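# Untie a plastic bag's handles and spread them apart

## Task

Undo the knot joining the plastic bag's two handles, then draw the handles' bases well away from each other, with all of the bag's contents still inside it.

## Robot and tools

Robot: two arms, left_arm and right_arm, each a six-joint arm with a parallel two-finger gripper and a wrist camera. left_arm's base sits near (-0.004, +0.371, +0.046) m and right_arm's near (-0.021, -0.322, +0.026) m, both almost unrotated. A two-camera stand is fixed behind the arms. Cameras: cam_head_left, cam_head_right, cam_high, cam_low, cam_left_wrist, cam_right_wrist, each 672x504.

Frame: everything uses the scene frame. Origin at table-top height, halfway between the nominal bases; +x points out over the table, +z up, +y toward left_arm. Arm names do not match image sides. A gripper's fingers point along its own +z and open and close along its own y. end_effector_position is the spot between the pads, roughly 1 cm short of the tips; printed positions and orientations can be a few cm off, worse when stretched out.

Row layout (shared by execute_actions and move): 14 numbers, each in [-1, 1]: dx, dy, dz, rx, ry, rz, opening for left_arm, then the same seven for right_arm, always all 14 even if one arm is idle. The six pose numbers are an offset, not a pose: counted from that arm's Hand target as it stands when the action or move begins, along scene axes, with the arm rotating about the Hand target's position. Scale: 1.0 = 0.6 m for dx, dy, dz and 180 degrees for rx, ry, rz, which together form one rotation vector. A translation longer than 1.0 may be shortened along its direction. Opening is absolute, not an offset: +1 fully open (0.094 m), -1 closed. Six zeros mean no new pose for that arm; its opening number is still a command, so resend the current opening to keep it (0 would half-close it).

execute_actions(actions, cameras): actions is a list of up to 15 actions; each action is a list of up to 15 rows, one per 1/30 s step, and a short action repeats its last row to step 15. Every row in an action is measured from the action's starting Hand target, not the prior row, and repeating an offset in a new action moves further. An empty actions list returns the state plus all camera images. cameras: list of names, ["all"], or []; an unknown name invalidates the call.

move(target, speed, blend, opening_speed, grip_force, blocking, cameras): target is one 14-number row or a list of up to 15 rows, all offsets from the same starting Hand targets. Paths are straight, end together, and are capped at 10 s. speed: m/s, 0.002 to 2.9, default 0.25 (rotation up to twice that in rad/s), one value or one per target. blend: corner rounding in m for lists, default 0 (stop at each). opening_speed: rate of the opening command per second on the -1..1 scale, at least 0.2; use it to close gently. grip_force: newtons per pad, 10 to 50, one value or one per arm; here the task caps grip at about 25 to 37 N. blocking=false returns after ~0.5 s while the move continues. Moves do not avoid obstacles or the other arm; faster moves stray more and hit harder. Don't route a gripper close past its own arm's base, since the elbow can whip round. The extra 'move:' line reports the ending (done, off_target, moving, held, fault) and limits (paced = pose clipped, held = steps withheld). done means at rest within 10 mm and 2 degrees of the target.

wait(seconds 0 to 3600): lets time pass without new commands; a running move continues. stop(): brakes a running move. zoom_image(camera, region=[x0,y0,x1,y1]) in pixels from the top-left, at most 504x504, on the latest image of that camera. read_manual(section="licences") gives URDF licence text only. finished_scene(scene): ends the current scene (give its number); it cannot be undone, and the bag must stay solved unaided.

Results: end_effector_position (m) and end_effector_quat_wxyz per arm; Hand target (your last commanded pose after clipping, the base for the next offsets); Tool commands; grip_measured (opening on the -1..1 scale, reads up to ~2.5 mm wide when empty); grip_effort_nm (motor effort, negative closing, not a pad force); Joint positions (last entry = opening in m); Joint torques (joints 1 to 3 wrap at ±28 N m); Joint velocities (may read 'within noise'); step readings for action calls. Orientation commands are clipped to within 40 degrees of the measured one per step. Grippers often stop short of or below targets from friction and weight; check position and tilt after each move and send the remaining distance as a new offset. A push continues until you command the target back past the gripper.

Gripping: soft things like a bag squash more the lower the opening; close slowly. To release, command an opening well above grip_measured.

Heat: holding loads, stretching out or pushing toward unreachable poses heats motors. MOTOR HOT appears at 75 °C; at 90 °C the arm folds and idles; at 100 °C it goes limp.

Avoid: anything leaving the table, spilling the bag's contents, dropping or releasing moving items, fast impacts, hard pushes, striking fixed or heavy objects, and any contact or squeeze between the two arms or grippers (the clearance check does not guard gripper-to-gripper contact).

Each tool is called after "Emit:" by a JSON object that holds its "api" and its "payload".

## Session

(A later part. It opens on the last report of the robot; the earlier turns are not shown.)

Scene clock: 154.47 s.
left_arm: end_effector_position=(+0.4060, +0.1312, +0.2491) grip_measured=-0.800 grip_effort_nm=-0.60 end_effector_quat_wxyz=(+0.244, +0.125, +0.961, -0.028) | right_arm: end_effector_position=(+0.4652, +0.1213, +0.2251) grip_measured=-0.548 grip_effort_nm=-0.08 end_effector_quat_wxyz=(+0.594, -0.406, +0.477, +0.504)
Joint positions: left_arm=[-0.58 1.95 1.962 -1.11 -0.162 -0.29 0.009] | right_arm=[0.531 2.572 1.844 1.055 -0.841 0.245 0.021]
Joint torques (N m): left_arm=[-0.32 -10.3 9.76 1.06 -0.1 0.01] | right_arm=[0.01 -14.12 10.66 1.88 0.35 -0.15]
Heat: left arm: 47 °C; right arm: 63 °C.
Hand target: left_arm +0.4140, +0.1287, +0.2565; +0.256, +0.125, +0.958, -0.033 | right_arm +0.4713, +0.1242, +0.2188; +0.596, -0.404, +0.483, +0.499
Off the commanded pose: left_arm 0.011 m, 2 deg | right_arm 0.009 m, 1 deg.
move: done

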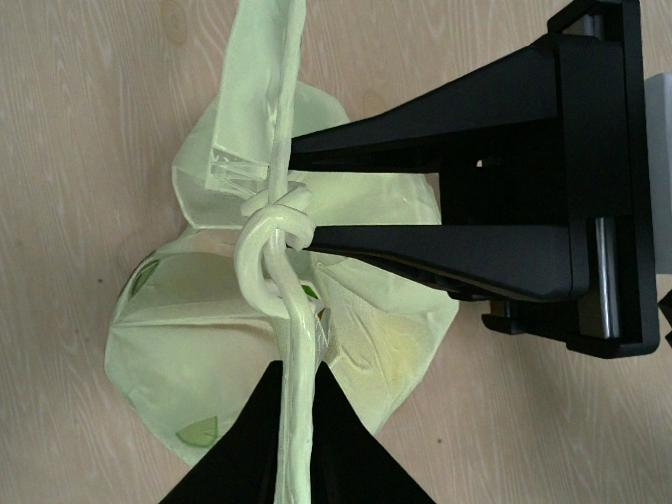

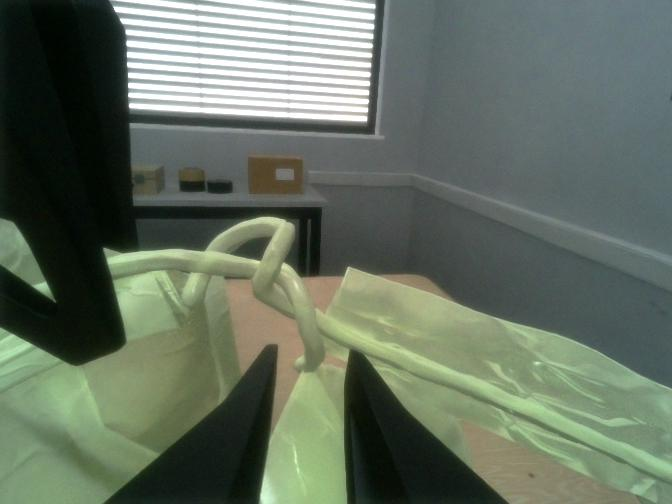

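Emit:
{"api": "move", "payload": {"target": [0,0,0,0,0,0,-1,0,0,0,0,0,0,-1], "opening_speed": 0.4, "cameras": ["cam_left_wrist","cam_right_wrist"]}}

Emit:
{"api": "zoom_image", "payload": {"camera": "cam_right_wrist", "region": [200, 210, 440, 450]}}

Emit:
{"api": "zoom_image", "payload": {"camera": "cam_left_wrist", "region": [180, 150, 380, 350]}}

Scene clock: 158.23 s.
left_arm: end_effector_position=(+0.4060, +0.1312, +0.2490) grip_measured=-0.800 grip_effort_nm=-0.60 end_effector_quat_wxyz=(+0.244, +0.125, +0.961, -0.028) | right_arm: end_effector_position=(+0.4653, +0.1213, +0.2249) grip_measured=-0.927 grip_effort_nm=-0.56 end_effector_quat_wxyz=(+0.594, -0.406, +0.478, +0.503)
Joint positions: left_arm=[-0.58 1.95 1.962 -1.111 -0.162 -0.29 0.009] | right_arm=[0.531 2.572 1.844 1.054 -0.84 0.245 0.003]
Joint torques (N m): left_arm=[-0.34 -10.32 9.76 1.06 -0.11 0.02] | right_arm=[-0.01 -14.12 10.69 1.89 0.33 -0.15]
Heat: left arm: 47 °C; right arm: 64 °C.
Hand target: left_arm +0.4140, +0.1287, +0.2565; +0.256, +0.125, +0.958, -0.033 | right_arm +0.4713, +0.1242, +0.2188; +0.596, -0.404, +0.483, +0.499
Off the commanded pose: left_arm 0.011 m, 2 deg | right_arm 0.009 m, 1 deg.
move: done

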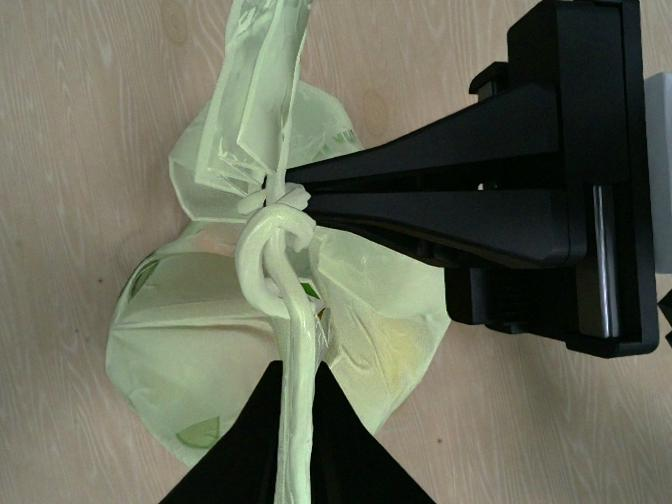

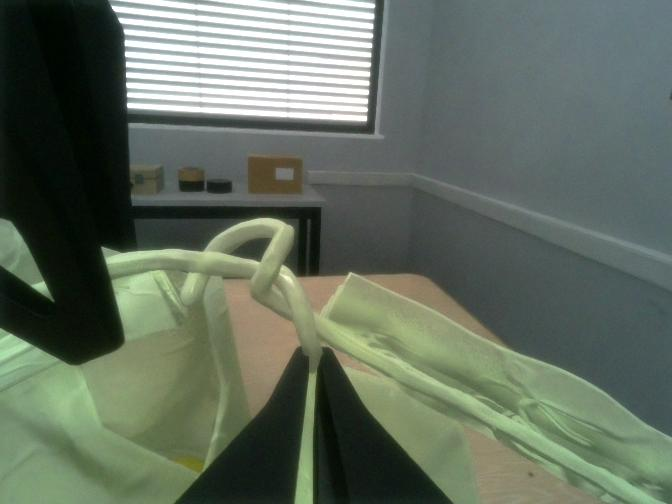

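Scaled by 2.100 from the camera's image (finer frame: 960x720).

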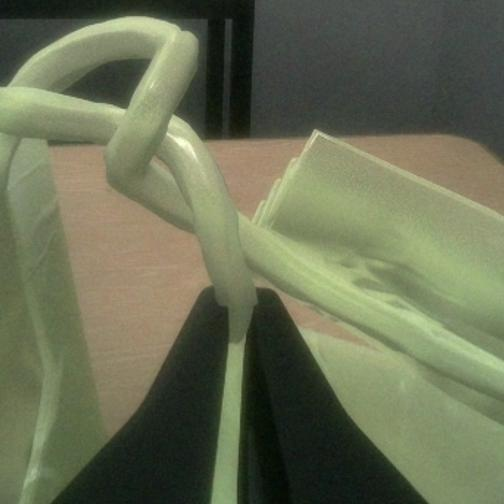

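Scaled by 2.520 from the camera's image (finer frame: 960x720).

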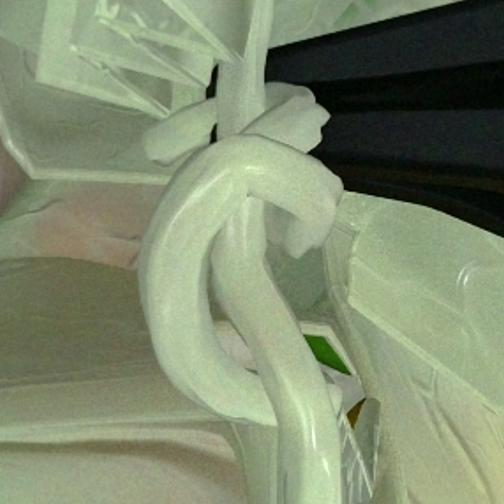

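Emit:
{"api": "move", "payload": {"target": [[0,0,0,0,0,0,-0.3,0,0,0,0,0,0,-1],[-0.05,0.03,0.09,0,0,0,-0.3,0,0,0,0,0,0,-1]], "speed": 0.1, "opening_speed": 0.4, "cameras": ["cam_left_wrist","cam_right_wrist"]}}

Emit:
{"api": "zoom_image", "payload": {"camera": "cam_left_wrist", "region": [180, 150, 420, 390]}}

Emit:
{"api": "zoom_image", "payload": {"camera": "cam_right_wrist", "region": [140, 190, 380, 430]}}

Scene clock: 166.50 s.
left_arm: end_effector_position=(+0.3868, +0.1440, +0.2918) grip_measured=-0.302 grip_effort_nm=0.10 end_effector_quat_wxyz=(+0.239, +0.126, +0.962, -0.025) | right_arm: end_effector_position=(+0.4656, +0.1214, +0.2241) grip_measured=-0.927 grip_effort_nm=-0.56 end_effector_quat_wxyz=(+0.593, -0.406, +0.480, +0.504)
Joint positions: left_arm=[-0.58 1.928 2.116 -1.299 -0.162 -0.29 0.033] | right_arm=[0.531 2.572 1.844 1.049 -0.84 0.245 0.003]
Joint torques (N m): left_arm=[-0.73 -13.42 8.21 0.84 -0.12 -0.02] | right_arm=[0.05 -14.12 10.77 1.94 0.34 -0.14]
Heat: left arm: 47 °C; right arm: 65 °C.
Hand target: left_arm +0.3840, +0.1468, +0.3106; +0.256, +0.125, +0.958, -0.033 | right_arm +0.4713, +0.1242, +0.2188; +0.596, -0.404, +0.483, +0.499
Off the commanded pose: left_arm 0.019 m, 2 deg | right_arm 0.008 m, 1 deg.
move: off_target (left_arm)

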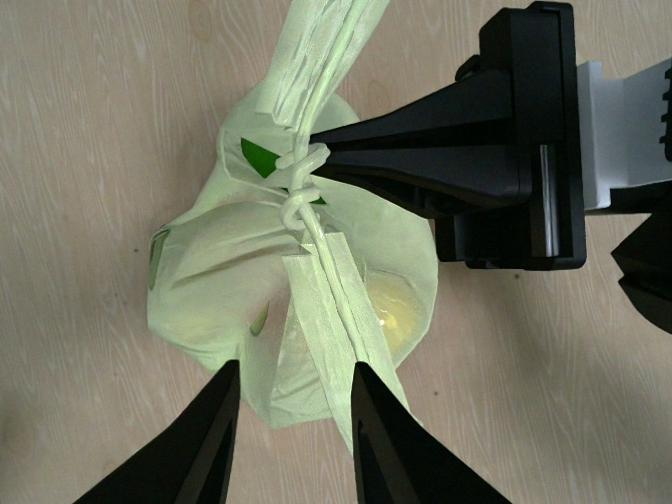

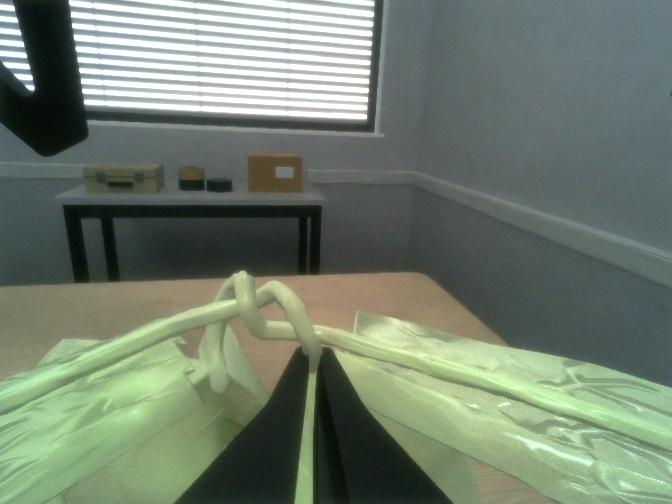

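Scaled by 2.100 from the camera's image (finer frame: 960x720).

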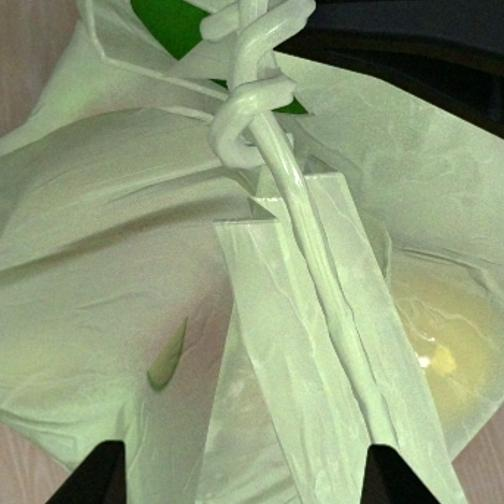

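Scaled by 2.100 from the camera's image (finer frame: 960x720).

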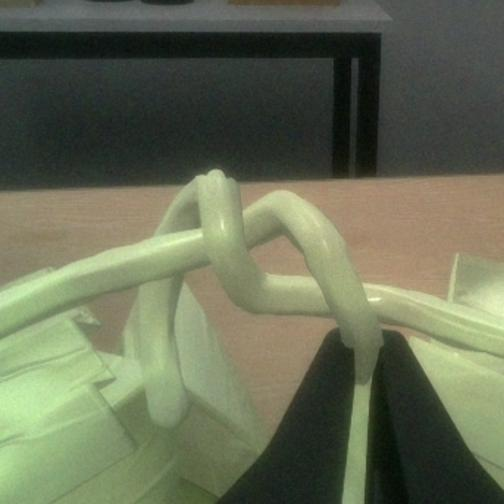

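Emit:
{"api": "move", "payload": {"target": [0,0.05,0.0,0,0,0,-0.3,0.0,-0.08,0,0,0,0,-1], "speed": 0.08, "cameras": ["cam_left_wrist","cam_right_wrist"]}}

Emit:
{"api": "zoom_image", "payload": {"camera": "cam_left_wrist", "region": [200, 60, 440, 300]}}

Emit:
{"api": "zoom_image", "payload": {"camera": "cam_right_wrist", "region": [140, 190, 380, 430]}}

Scene clock: 181.10 s.
left_arm: end_effector_position=(+0.3872, +0.1750, +0.2982) grip_measured=-0.302 grip_effort_nm=0.10 end_effector_quat_wxyz=(+0.241, +0.123, +0.962, -0.024) | right_arm: end_effector_position=(+0.4784, +0.0790, +0.1904) grip_measured=-0.927 grip_effort_nm=-0.56 end_effector_quat_wxyz=(+0.584, -0.397, +0.504, +0.497)
Joint positions: left_arm=[-0.51 1.86 2.049 -1.288 -0.136 -0.231 0.033] | right_arm=[0.454 2.572 1.727 1.128 -0.89 0.261 0.003]
Joint torques (N m): left_arm=[-0.53 -13.38 5.68 1.13 -0.01 0.03] | right_arm=[-0.14 -21.07 6.68 2.38 0.07 0.09]
Heat: left arm: 45 °C; right arm: 68 °C.
Hand target: left_arm +0.3840, +0.1769, +0.3107; +0.256, +0.124, +0.958, -0.033 | right_arm +0.4713, +0.0762, +0.2187; +0.596, -0.404, +0.483, +0.499
Off the commanded pose: left_arm 0.013 m, 2 deg | right_arm 0.029 m, 3 deg.
move: off_target (left_arm, right_arm)

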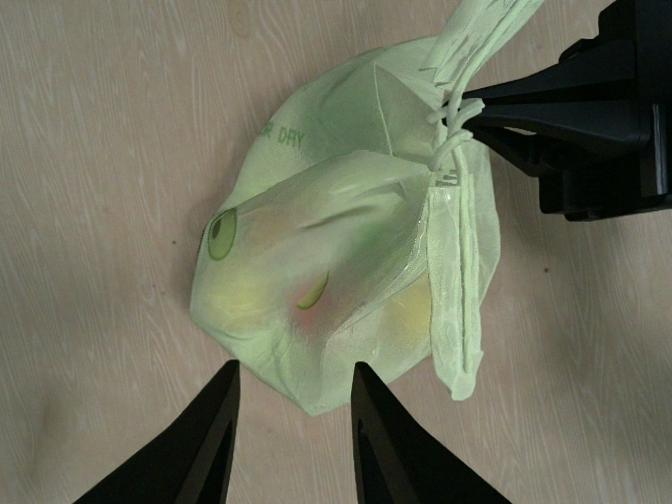

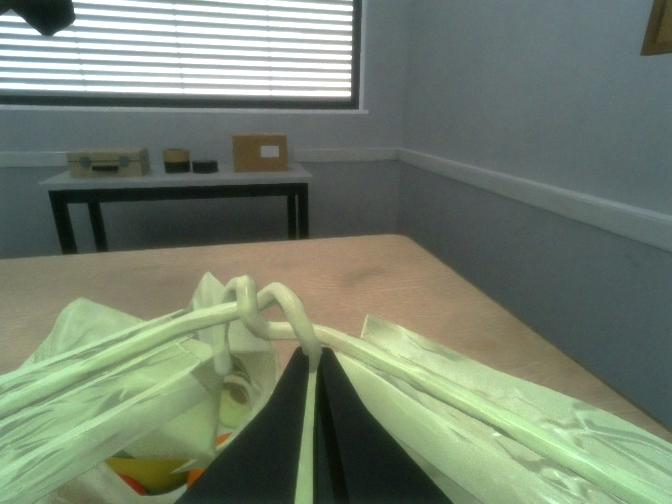

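Scaled by 2.100 from the camera's image (finer frame: 960x720).

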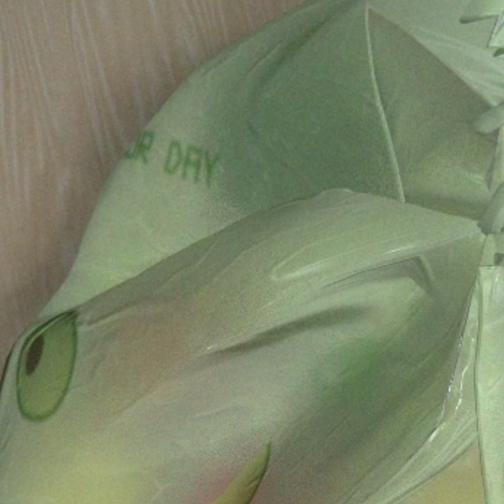

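Scaled by 2.100 from the camera's image (finer frame: 960x720).

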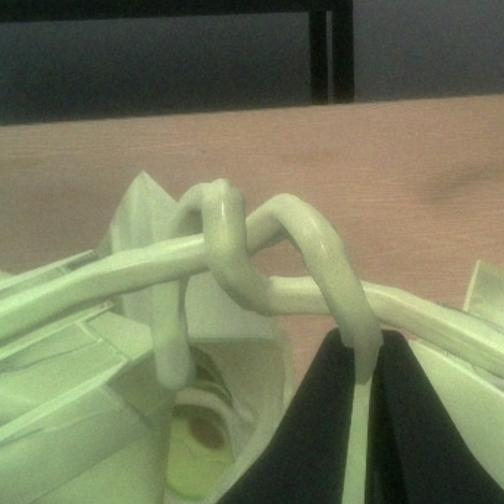

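Emit:
{"api": "move", "payload": {"target": [0.075,-0.038,-0.18,-0.129,-0.154,-0.270,-0.5,0.0,0.0,0,0,0,0,-1], "speed": 0.12, "cameras": ["cam_left_wrist","cam_right_wrist"]}}

Emit:
{"api": "zoom_image", "payload": {"camera": "cam_left_wrist", "region": [200, 160, 440, 400]}}

Scene clock: 198.57 s.
left_arm: end_effector_position=(+0.4289, +0.1529, +0.2113) grip_measured=-0.498 grip_effort_nm=-0.10 end_effector_quat_wxyz=(+0.457, +0.452, +0.711, -0.286) | right_arm: end_effector_position=(+0.4782, +0.0790, +0.1907) grip_measured=-0.927 grip_effort_nm=-0.56 end_effector_quat_wxyz=(+0.584, -0.397, +0.504, +0.497)
Joint positions: left_arm=[-0.196 1.789 1.191 -0.053 0.809 0.513 0.024] | right_arm=[0.454 2.572 1.727 1.13 -0.89 0.262 0.003]
Joint torques (N m): left_arm=[-0.39 -8.64 6.28 1.53 0.47 0.02] | right_arm=[-0.14 -21.03 6.63 2.35 0.05 0.06]
Heat: left arm: 44 °C; right arm: 79 °C. Fold the right arm in close to its base, or ease its load, before you think long.
Hand target: left_arm +0.4290, +0.1541, +0.2027; +0.453, +0.453, +0.711, -0.289 | right_arm +0.4713, +0.0762, +0.2187; +0.596, -0.404, +0.483, +0.499
Off the commanded pose: left_arm 0.009 m, 1 deg | right_arm 0.029 m, 3 deg.
MOTOR HOT: joint 2 (shoulder) of the right arm reports 79 °C; the controller's stop level is 90 °C. To cool a motor, set the load down, stop pushing, or move to a pose that needs little force.
move: done

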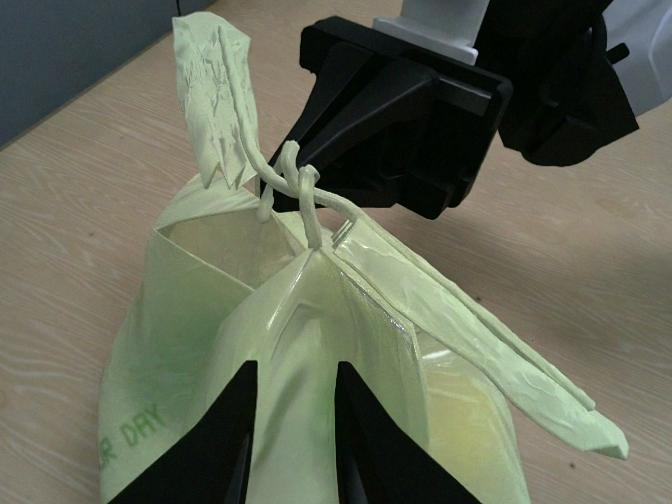

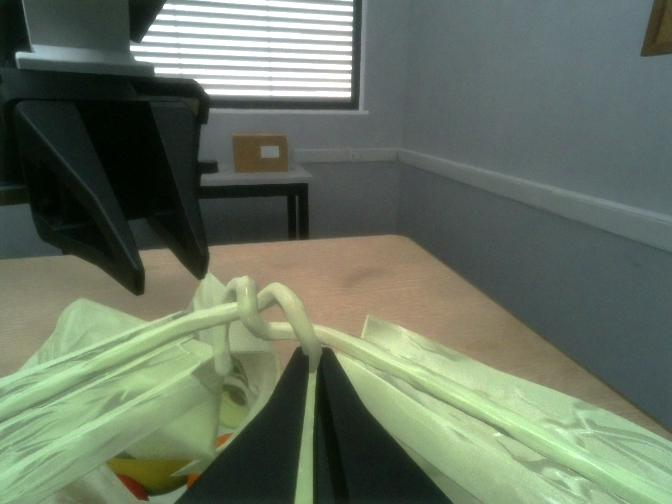

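Scaled by 2.100 from the camera's image (finer frame: 960x720).

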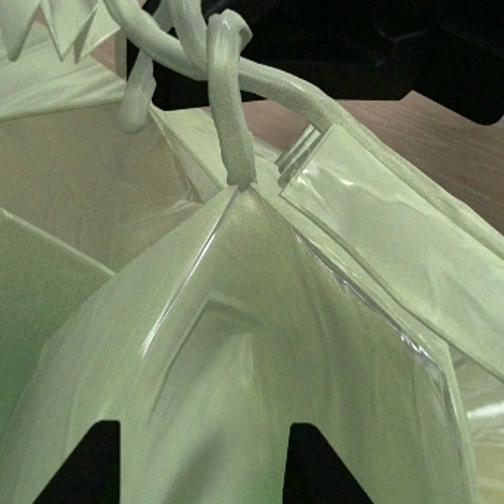

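Emit:
{"api": "move", "payload": {"target": [0,0,0,0,0,0,-0.5,0.01,0.03,-0.06,0,0,0,-1], "speed": 0.1, "cameras": ["cam_left_wrist"]}}

Scene clock: 202.00 s.
left_arm: end_effector_position=(+0.4289, +0.1529, +0.2114) grip_measured=-0.498 grip_effort_nm=-0.10 end_effector_quat_wxyz=(+0.457, +0.452, +0.710, -0.286) | right_arm: end_effector_position=(+0.4748, +0.0920, +0.1806) grip_measured=-0.927 grip_effort_nm=-0.56 end_effector_quat_wxyz=(+0.585, -0.404, +0.492, +0.502)
Joint positions: left_arm=[-0.196 1.789 1.191 -0.053 0.809 0.513 0.024] | right_arm=[0.475 2.627 1.778 1.156 -0.89 0.262 0.003]
Joint torques (N m): left_arm=[-0.4 -8.62 6.28 1.5 0.44 0.03] | right_arm=[0.21 -14.53 10.11 2.31 0.31 -0.06]
Heat: left arm: 44 °C; right arm: 81 °C. Fold the right arm in close to its base, or ease its load, before you think long.
Hand target: left_arm +0.4291, +0.1541, +0.2027; +0.453, +0.453, +0.711, -0.289 | right_arm +0.4772, +0.0943, +0.1829; +0.596, -0.404, +0.483, +0.499
Off the commanded pose: left_arm 0.009 m, 1 deg | right_arm 0.004 m, 2 deg.
MOTOR HOT: still on. Joint 2 (shoulder) of the right arm reports 81 °C.
move: done

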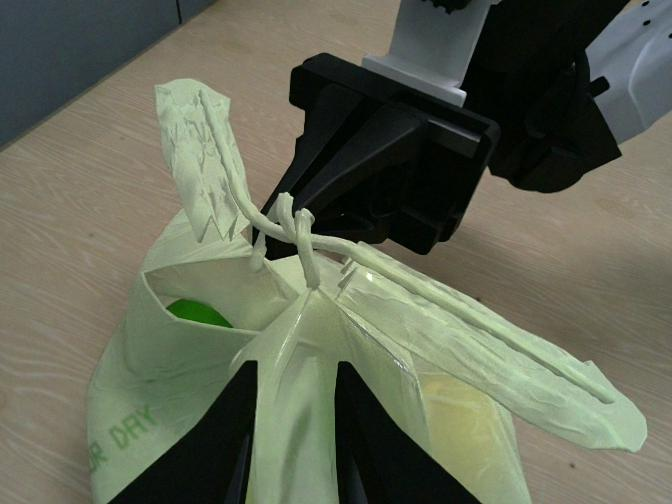

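Emit:
{"api": "move", "payload": {"target": [0.022,-0.048,-0.024,0,0,0,-0.6,0,0,0,0,0,0,-1], "speed": 0.1, "cameras": ["cam_left_wrist"]}}

Emit:
{"api": "zoom_image", "payload": {"camera": "cam_left_wrist", "region": [200, 200, 440, 440]}}

Scene clock: 211.87 s.
left_arm: end_effector_position=(+0.4338, +0.1269, +0.1841) grip_measured=-0.598 grip_effort_nm=-0.10 end_effector_quat_wxyz=(+0.445, +0.455, +0.713, -0.294) | right_arm: end_effector_position=(+0.4748, +0.0920, +0.1806) grip_measured=-0.927 grip_effort_nm=-0.56 end_effector_quat_wxyz=(+0.585, -0.404, +0.492, +0.502)
Joint positions: left_arm=[-0.255 1.878 1.197 0.032 0.776 0.473 0.019] | right_arm=[0.475 2.627 1.778 1.156 -0.89 0.262 0.003]
Joint torques (N m): left_arm=[-0.98 -9.46 8.96 1.52 0.25 -0.12] | right_arm=[0.23 -14.58 10.1 2.32 0.31 -0.07]
Heat: left arm: 43 °C; right arm: 79 °C. Fold the right arm in close to its base, or ease its load, before you think long.
Hand target: left_arm +0.4422, +0.1253, +0.1881; +0.453, +0.453, +0.711, -0.289 | right_arm +0.4772, +0.0943, +0.1829; +0.596, -0.404, +0.483, +0.499
Off the commanded pose: left_arm 0.010 m, 1 deg | right_arm 0.004 m, 2 deg.
MOTOR HOT: still on. Joint 2 (shoulder) of the right arm reports 79 °C.
move: done

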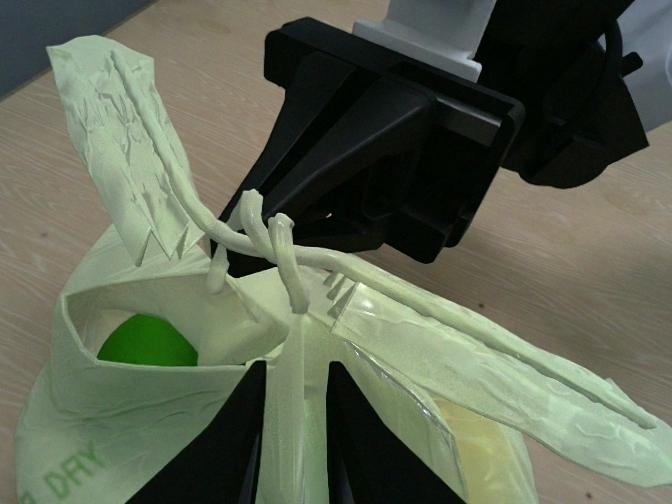

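Scaled by 2.100 from the camera's image (finer frame: 960x720).

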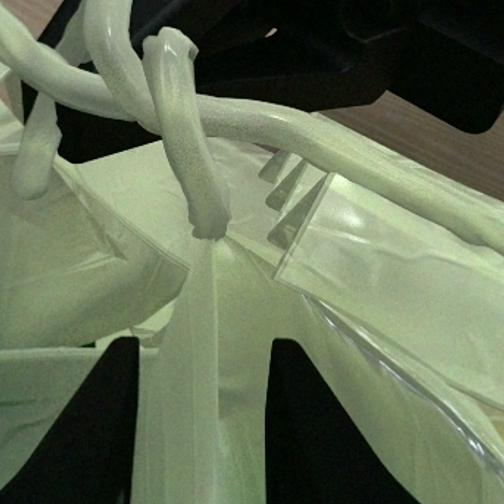

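Emit:
{"api": "move", "payload": {"target": [0.018,-0.0455,-0.032,0,0,0,-0.68,0,0,0,0,0,0,-1], "speed": 0.07, "cameras": ["cam_left_wrist","cam_right_wrist"]}}

Emit:
{"api": "zoom_image", "payload": {"camera": "cam_left_wrist", "region": [180, 220, 420, 460]}}

Scene clock: 222.17 s.
left_arm: end_effector_position=(+0.4451, +0.1013, +0.1668) grip_measured=-0.678 grip_effort_nm=-0.10 end_effector_quat_wxyz=(+0.446, +0.455, +0.713, -0.293) | right_arm: end_effector_position=(+0.4748, +0.0920, +0.1806) grip_measured=-0.927 grip_effort_nm=-0.56 end_effector_quat_wxyz=(+0.585, -0.404, +0.492, +0.502)
Joint positions: left_arm=[-0.309 1.966 1.236 0.115 0.73 0.428 0.015] | right_arm=[0.475 2.627 1.778 1.156 -0.89 0.262 0.003]
Joint torques (N m): left_arm=[-1.05 -9.81 8.9 1.54 0.21 -0.14] | right_arm=[0.18 -14.57 10.11 2.32 0.32 -0.07]
Heat: left arm: 43 °C; right arm: 78 °C. Fold the right arm in close to its base, or ease its load, before you think long.
Hand target: left_arm +0.4530, +0.0980, +0.1689; +0.453, +0.453, +0.711, -0.289 | right_arm +0.4772, +0.0943, +0.1829; +0.596, -0.404, +0.483, +0.499
Off the commanded pose: left_arm 0.009 m, 1 deg | right_arm 0.004 m, 2 deg.
MOTOR HOT: still on. Joint 2 (shoulder) of the right arm reports 78 °C.
move: done

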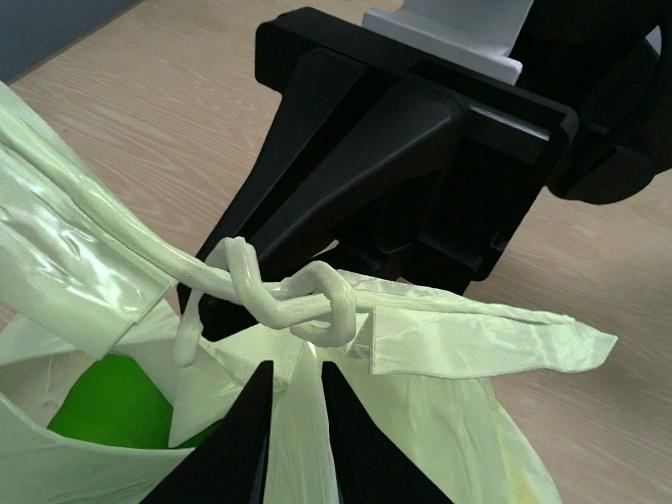

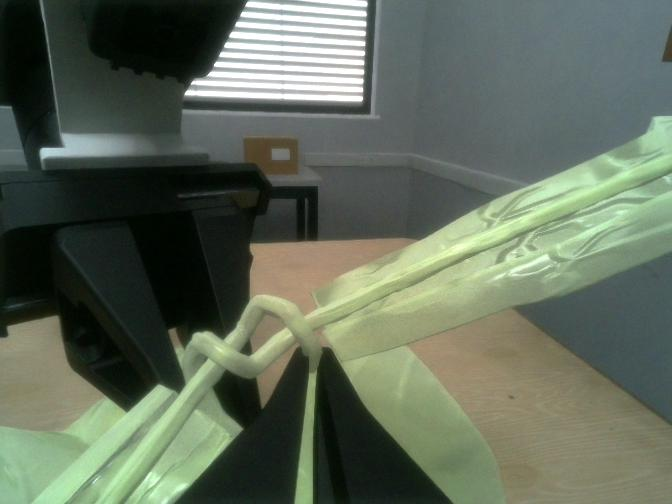

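Scaled by 2.100 from the camera's image (finer frame: 960x720).

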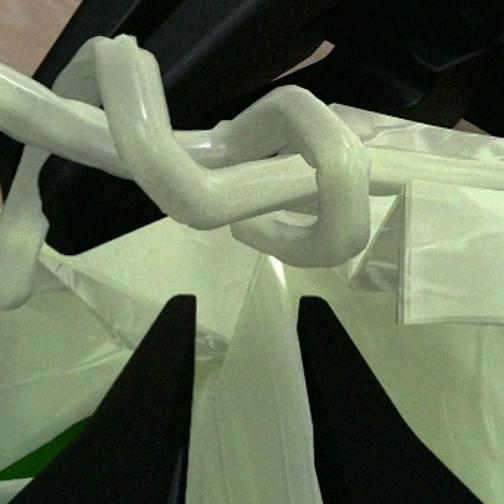

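Emit:
{"api": "move", "payload": {"target": [0.0,0,0.012,0,0,0,-1,0,0,0,0,0,0,-1], "opening_speed": 0.5, "speed": 0.1, "cameras": ["cam_left_wrist"]}}

Emit:
{"api": "zoom_image", "payload": {"camera": "cam_left_wrist", "region": [180, 220, 420, 460]}}

Scene clock: 231.03 s.
left_arm: end_effector_position=(+0.4481, +0.1005, +0.1719) grip_measured=-0.918 grip_effort_nm=-0.60 end_effector_quat_wxyz=(+0.451, +0.455, +0.711, -0.291) | right_arm: end_effector_position=(+0.4748, +0.0920, +0.1806) grip_measured=-0.927 grip_effort_nm=-0.56 end_effector_quat_wxyz=(+0.585, -0.404, +0.492, +0.502)
Joint positions: left_arm=[-0.309 1.966 1.25 0.111 0.728 0.428 0.004] | right_arm=[0.475 2.627 1.778 1.156 -0.89 0.262 0.003]
Joint torques (N m): left_arm=[-1.29 -10.92 8.92 1.38 0.21 -0.11] | right_arm=[0.18 -14.56 10.06 2.31 0.32 -0.06]
Heat: left arm: 43 °C; right arm: 78 °C. Fold the right arm in close to its base, or ease its load, before you think long.
Hand target: left_arm +0.4530, +0.0979, +0.1762; +0.453, +0.453, +0.711, -0.289 | right_arm +0.4772, +0.0943, +0.1829; +0.596, -0.404, +0.483, +0.499
Off the commanded pose: left_arm 0.007 m, 0 deg | right_arm 0.004 m, 2 deg.
MOTOR HOT: still on. Joint 2 (shoulder) of the right arm reports 78 °C.
move: done

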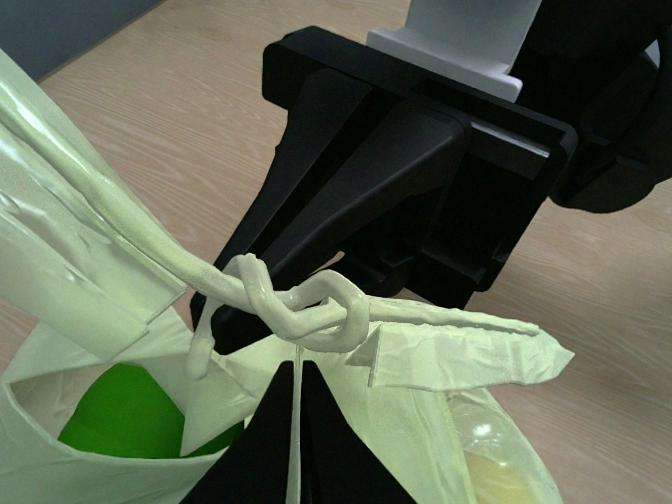

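Scaled by 2.100 from the camera's image (finer frame: 960x720).

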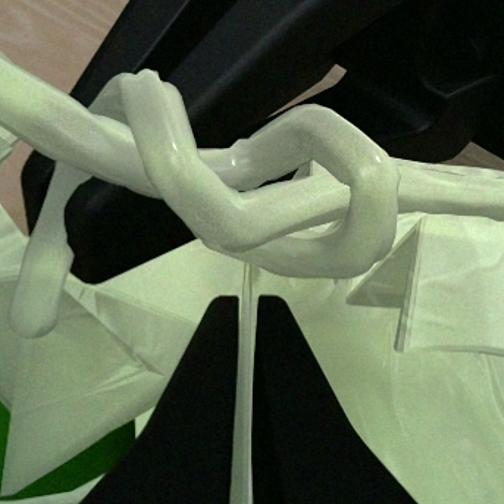

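Emit:
{"api": "move", "payload": {"target": [-0.02,0.07,0.02,0,0,0,-1,-0.03,-0.07,0.0,0,0,0,-1], "speed": 0.06, "cameras": ["cam_left_wrist","cam_right_wrist"]}}

Scene clock: 234.63 s.
left_arm: end_effector_position=(+0.4456, +0.1372, +0.1761) grip_measured=-0.918 grip_effort_nm=-0.60 end_effector_quat_wxyz=(+0.446, +0.450, +0.717, -0.291) | right_arm: end_effector_position=(+0.4630, +0.0565, +0.1582) grip_measured=-0.927 grip_effort_nm=-0.56 end_effector_quat_wxyz=(+0.585, -0.398, +0.501, +0.499)
Joint positions: left_arm=[-0.225 1.917 1.22 0.035 0.788 0.487 0.004] | right_arm=[0.427 2.589 1.589 1.304 -0.92 0.279 0.003]
Joint torques (N m): left_arm=[-0.34 -14.41 5.93 1.3 0.42 0.02] | right_arm=[-0.55 -20.12 6.06 2.3 0.06 0.07]
Heat: left arm: 43 °C; right arm: 78 °C. Fold the right arm in close to its base, or ease its load, before you think long.
Hand target: left_arm +0.4410, +0.1400, +0.1881; +0.453, +0.453, +0.711, -0.289 | right_arm +0.4593, +0.0523, +0.1829; +0.596, -0.404, +0.483, +0.499
Off the commanded pose: left_arm 0.013 m, 1 deg | right_arm 0.025 m, 3 deg.
MOTOR HOT: still on. Joint 2 (shoulder) of the right arm reports 78 °C.
move: off_target (left_arm, right_arm)

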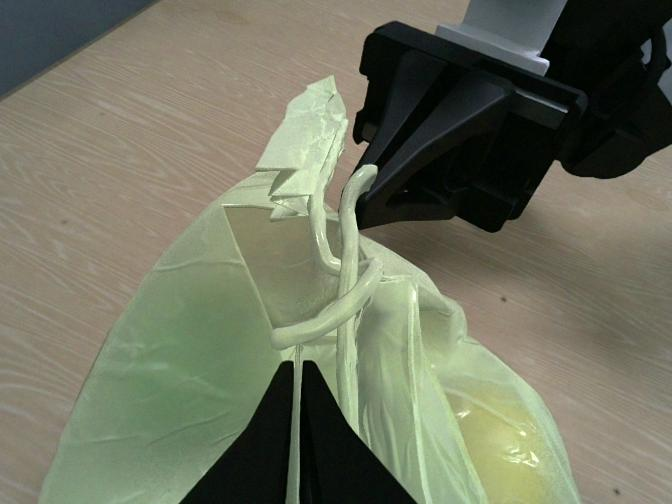

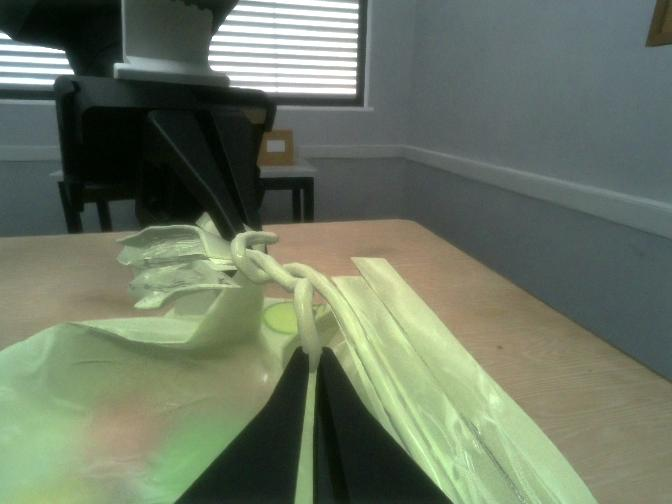

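Emit:
{"api": "move", "payload": {"target": [-0.02,0.12,0.0,0,0,0,-1,-0.05,-0.09,-0.03,0,0,0,-1], "speed": 0.08, "cameras": ["cam_left_wrist","cam_right_wrist"]}}

Scene clock: 237.87 s.
left_arm: end_effector_position=(+0.4330, +0.2099, +0.1761) grip_measured=-0.918 grip_effort_nm=-0.60 end_effector_quat_wxyz=(+0.445, +0.449, +0.717, -0.293) | right_arm: end_effector_position=(+0.4326, +0.0023, +0.1410) grip_measured=-0.927 grip_effort_nm=-0.56 end_effector_quat_wxyz=(+0.583, -0.396, +0.502, +0.501)
Joint positions: left_arm=[-0.041 1.852 1.167 -0.122 0.929 0.673 0.004] | right_arm=[0.346 2.529 1.323 1.548 -0.996 0.333 0.003]
Joint torques (N m): left_arm=[-0.4 -13.5 6.05 1.12 0.5 0.03] | right_arm=[-0.62 -18.89 5.01 2.25 0.1 0.07]
Heat: left arm: 43 °C; right arm: 80 °C. Fold the right arm in close to its base, or ease its load, before you think long.
Hand target: left_arm +0.4290, +0.2118, +0.1881; +0.453, +0.453, +0.711, -0.289 | right_arm +0.4293, -0.0017, +0.1650; +0.596, -0.404, +0.483, +0.499
Off the commanded pose: left_arm 0.013 m, 1 deg | right_arm 0.024 m, 3 deg.
MOTOR HOT: still on. Joint 2 (shoulder) of the right arm reports 80 °C.
move: off_target (left_arm, right_arm)

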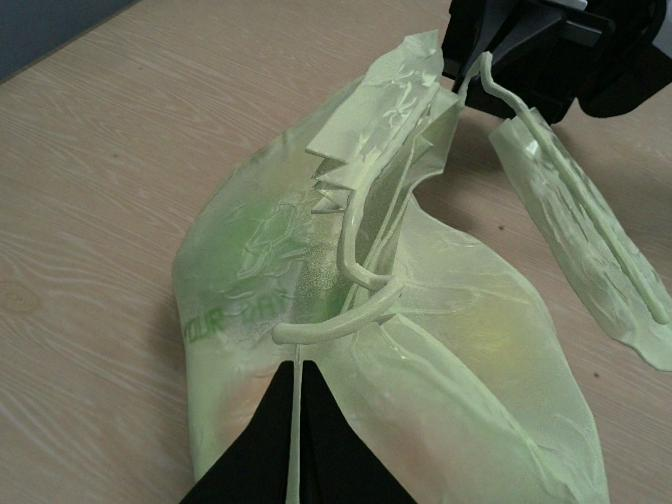

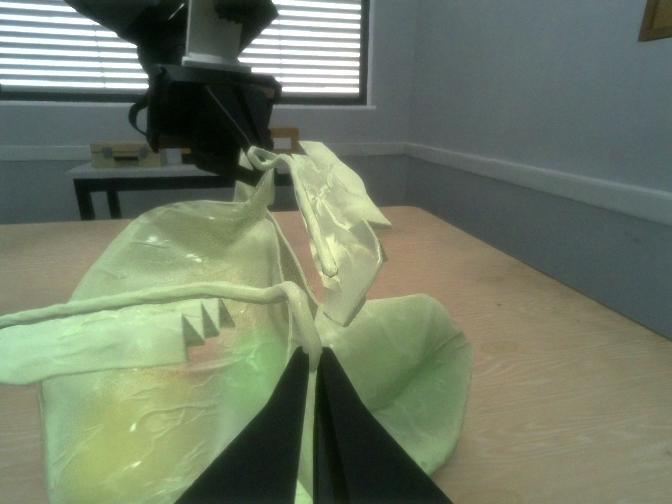

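Emit:
{"api": "move", "payload": {"target": [-0.01,0.035,-0.13,0,0,0,-1,-0.02,-0.03,-0.09,-0.164,0.029,0,-1], "speed": 0.12, "cameras": ["cam_left_wrist","cam_right_wrist","cam_high"]}}

Scene clock: 243.10 s.
left_arm: end_effector_position=(+0.4131, +0.2126, +0.1261) grip_measured=-0.918 grip_effort_nm=-0.60 end_effector_quat_wxyz=(+0.455, +0.468, +0.687, -0.320) | right_arm: end_effector_position=(+0.4046, -0.0107, +0.0968) grip_measured=-0.929 grip_effort_nm=-0.56 end_effector_quat_wxyz=(+0.439, -0.523, +0.611, +0.400)
Joint positions: left_arm=[-0.013 1.938 1.017 0.084 1.032 0.745 0.004] | right_arm=[0.336 2.208 1.266 0.345 -1.022 -0.494 0.003]
Joint torques (N m): left_arm=[2.76 -8.57 5.04 1.23 -0.07 0.08] | right_arm=[-1.68 -16.94 8.65 1.55 0.13 -0.17]
Heat: left arm: 43 °C; right arm: 82 °C. Fold the right arm in close to its base, or ease its load, before you think long.
Hand target: left_arm +0.4230, +0.2329, +0.1101; +0.453, +0.453, +0.711, -0.289 | right_arm +0.4172, -0.0197, +0.1109; +0.451, -0.519, +0.620, +0.377
Off the commanded pose: left_arm 0.028 m, 5 deg | right_arm 0.021 m, 3 deg.
MOTOR HOT: still on. Joint 2 (shoulder) of the right arm reports 82 °C.
move: off_target (left_arm, right_arm)
Images, in order (width x height): cam_high 672x504, cam_left_wrist 672x504, cam_right_wrist 672x504.

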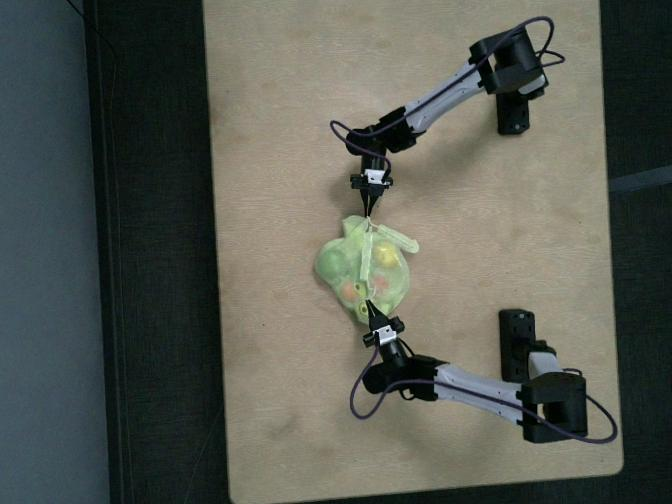

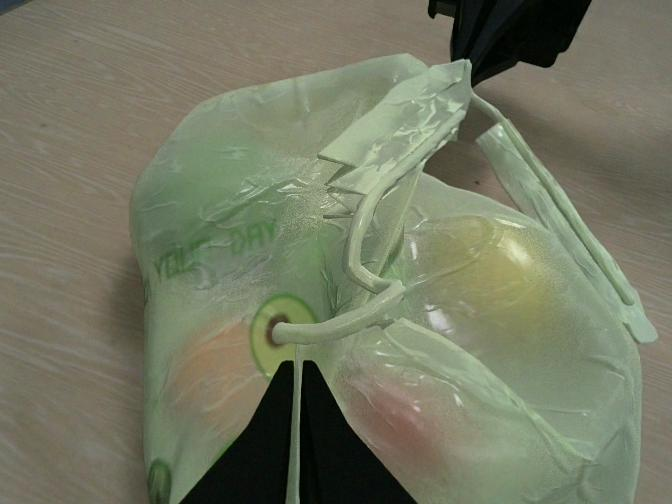

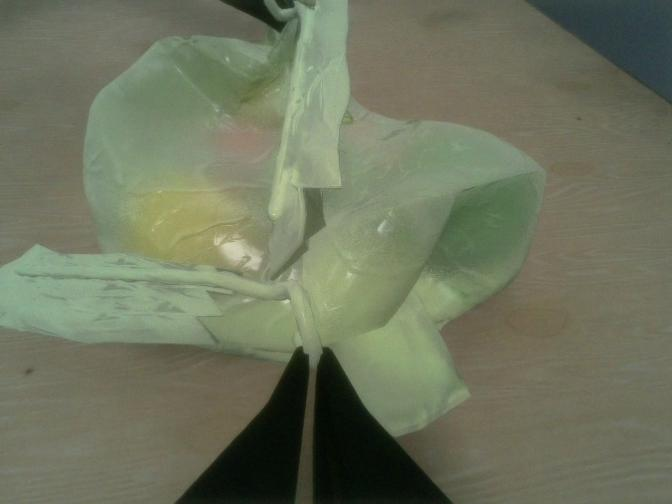

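Emit:
{"api": "move", "payload": {"target": [[0,-0.04,-0.03,0,0,0,-1,-0.012,0.026,-0.02,0,0,0,-1],[0,-0.04,-0.03,0,0,0,-0.3,-0.012,0.026,-0.02,0,0,0,-0.3]], "speed": 0.08, "opening_speed": 0.4}}

Emit:
{"api": "move", "payload": {"target": [-0.04,0.09,0.06,0,0,0,-0.3,-0.06,-0.12,0.07,0,0,0,-0.3], "speed": 0.12, "cameras": ["cam_left_wrist","cam_right_wrist","cam_high"]}}

Emit:
{"api": "zoom_image", "payload": {"camera": "cam_high", "region": [260, 180, 460, 350]}}

Scene clock: 249.50 s.
left_arm: end_effector_position=(+0.4259, +0.2085, +0.1042) grip_measured=-0.302 grip_effort_nm=0.10 end_effector_quat_wxyz=(+0.464, +0.460, +0.701, -0.285) | right_arm: end_effector_position=(+0.4087, -0.0048, +0.0946) grip_measured=-0.301 grip_effort_nm=0.08 end_effector_quat_wxyz=(+0.445, -0.522, +0.620, +0.382)
Joint positions: left_arm=[-0.043 1.99 0.982 0.251 0.938 0.68 0.033] | right_arm=[0.355 2.208 1.266 0.362 -0.964 -0.484 0.033]
Joint torques (N m): left_arm=[-1.05 -8.69 4.74 1.29 0.34 -0.11] | right_arm=[0.17 -14.3 6.8 2.28 -0.09 0.08]
Heat: left arm: 42 °C; right arm: 83 °C. Fold the right arm in close to its base, or ease its load, before you think long.
Hand target: left_arm +0.4230, +0.2089, +0.0922; +0.453, +0.453, +0.711, -0.289 | right_arm +0.4100, -0.0041, +0.0989; +0.451, -0.519, +0.620, +0.377
Off the commanded pose: left_arm 0.012 m, 2 deg | right_arm 0.005 m, 1 deg.
MOTOR HOT: still on. Joint 2 (shoulder) of the right arm reports 83 °C.
move: off_target (left_arm); target 2's new opening was sent with left_arm's hand 0.017 m and 3 deg from that target

Scene clock: 251.13 s.
left_arm: end_effector_position=(+0.3972, +0.2625, +0.1142) grip_measured=-0.302 grip_effort_nm=0.09 end_effector_quat_wxyz=(+0.441, +0.446, +0.721, -0.295) | right_arm: end_effector_position=(+0.3791, -0.0751, +0.1316) grip_measured=-0.301 grip_effort_nm=0.08 end_effector_quat_wxyz=(+0.447, -0.515, +0.628, +0.376)
Joint positions: left_arm=[0.109 1.884 0.962 -0.066 1.02 0.878 0.033] | right_arm=[0.216 1.959 1.083 0.177 -1.054 -0.619 0.033]
Joint torques (N m): left_arm=[-0.64 -12.19 6.42 0.88 0.64 0.02] | right_arm=[-0.31 -14.17 6.64 1.76 -0.45 -0.18]
Heat: left arm: 43 °C; right arm: 83 °C. Fold the right arm in close to its base, or ease its load, before you think long.
Hand target: left_arm +0.3990, +0.2629, +0.1281; +0.453, +0.453, +0.711, -0.289 | right_arm +0.3741, -0.0762, +0.1409; +0.451, -0.519, +0.620, +0.377
Off the commanded pose: left_arm 0.014 m, 2 deg | right_arm 0.011 m, 1 deg.
MOTOR HOT: still on. Joint 2 (shoulder) of the right arm reports 83 °C.
move: off_target (left_arm, right_arm)
Images, in order (width x height): cam_high 672x504, cam_left_wrist 672x504, cam_right_wrist 672x504.

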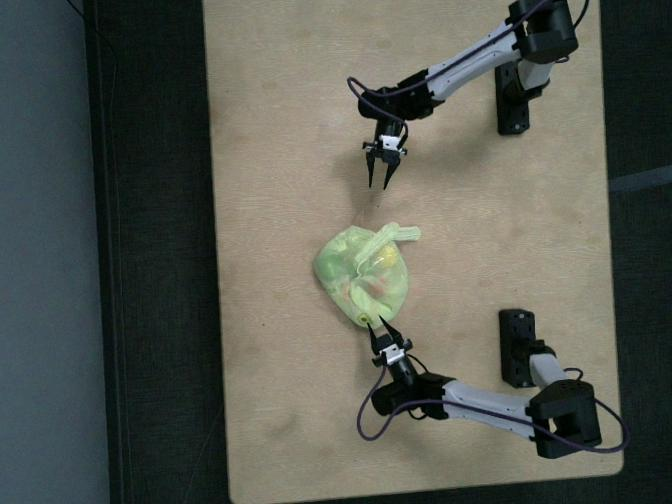

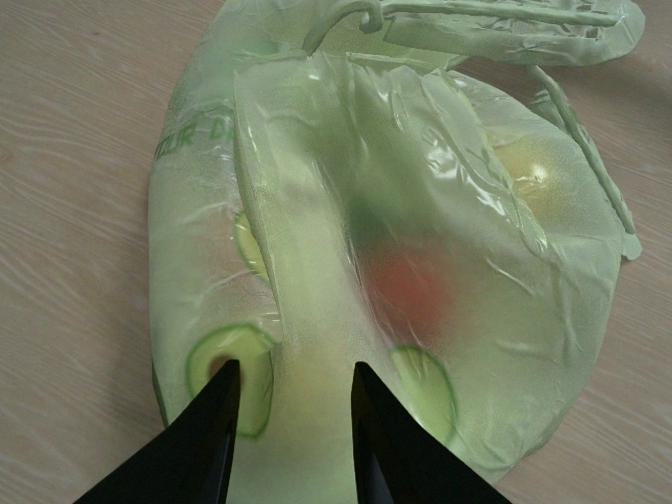

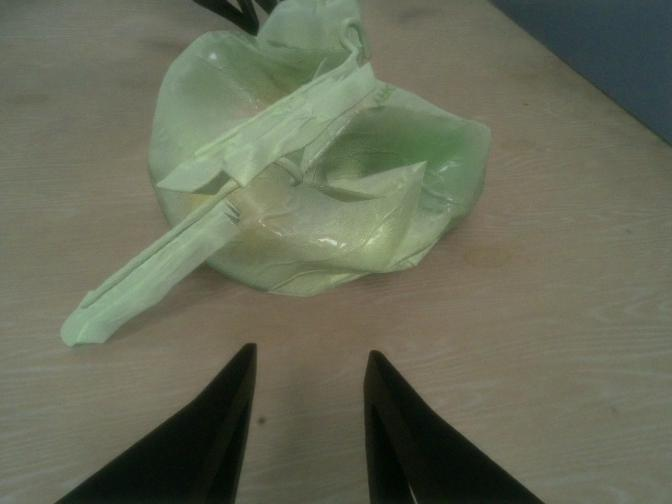

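Scaled by 2.520 from the camera's image (finer frame: 960x720).

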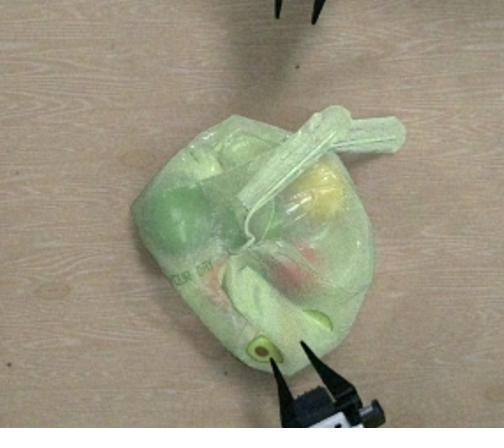

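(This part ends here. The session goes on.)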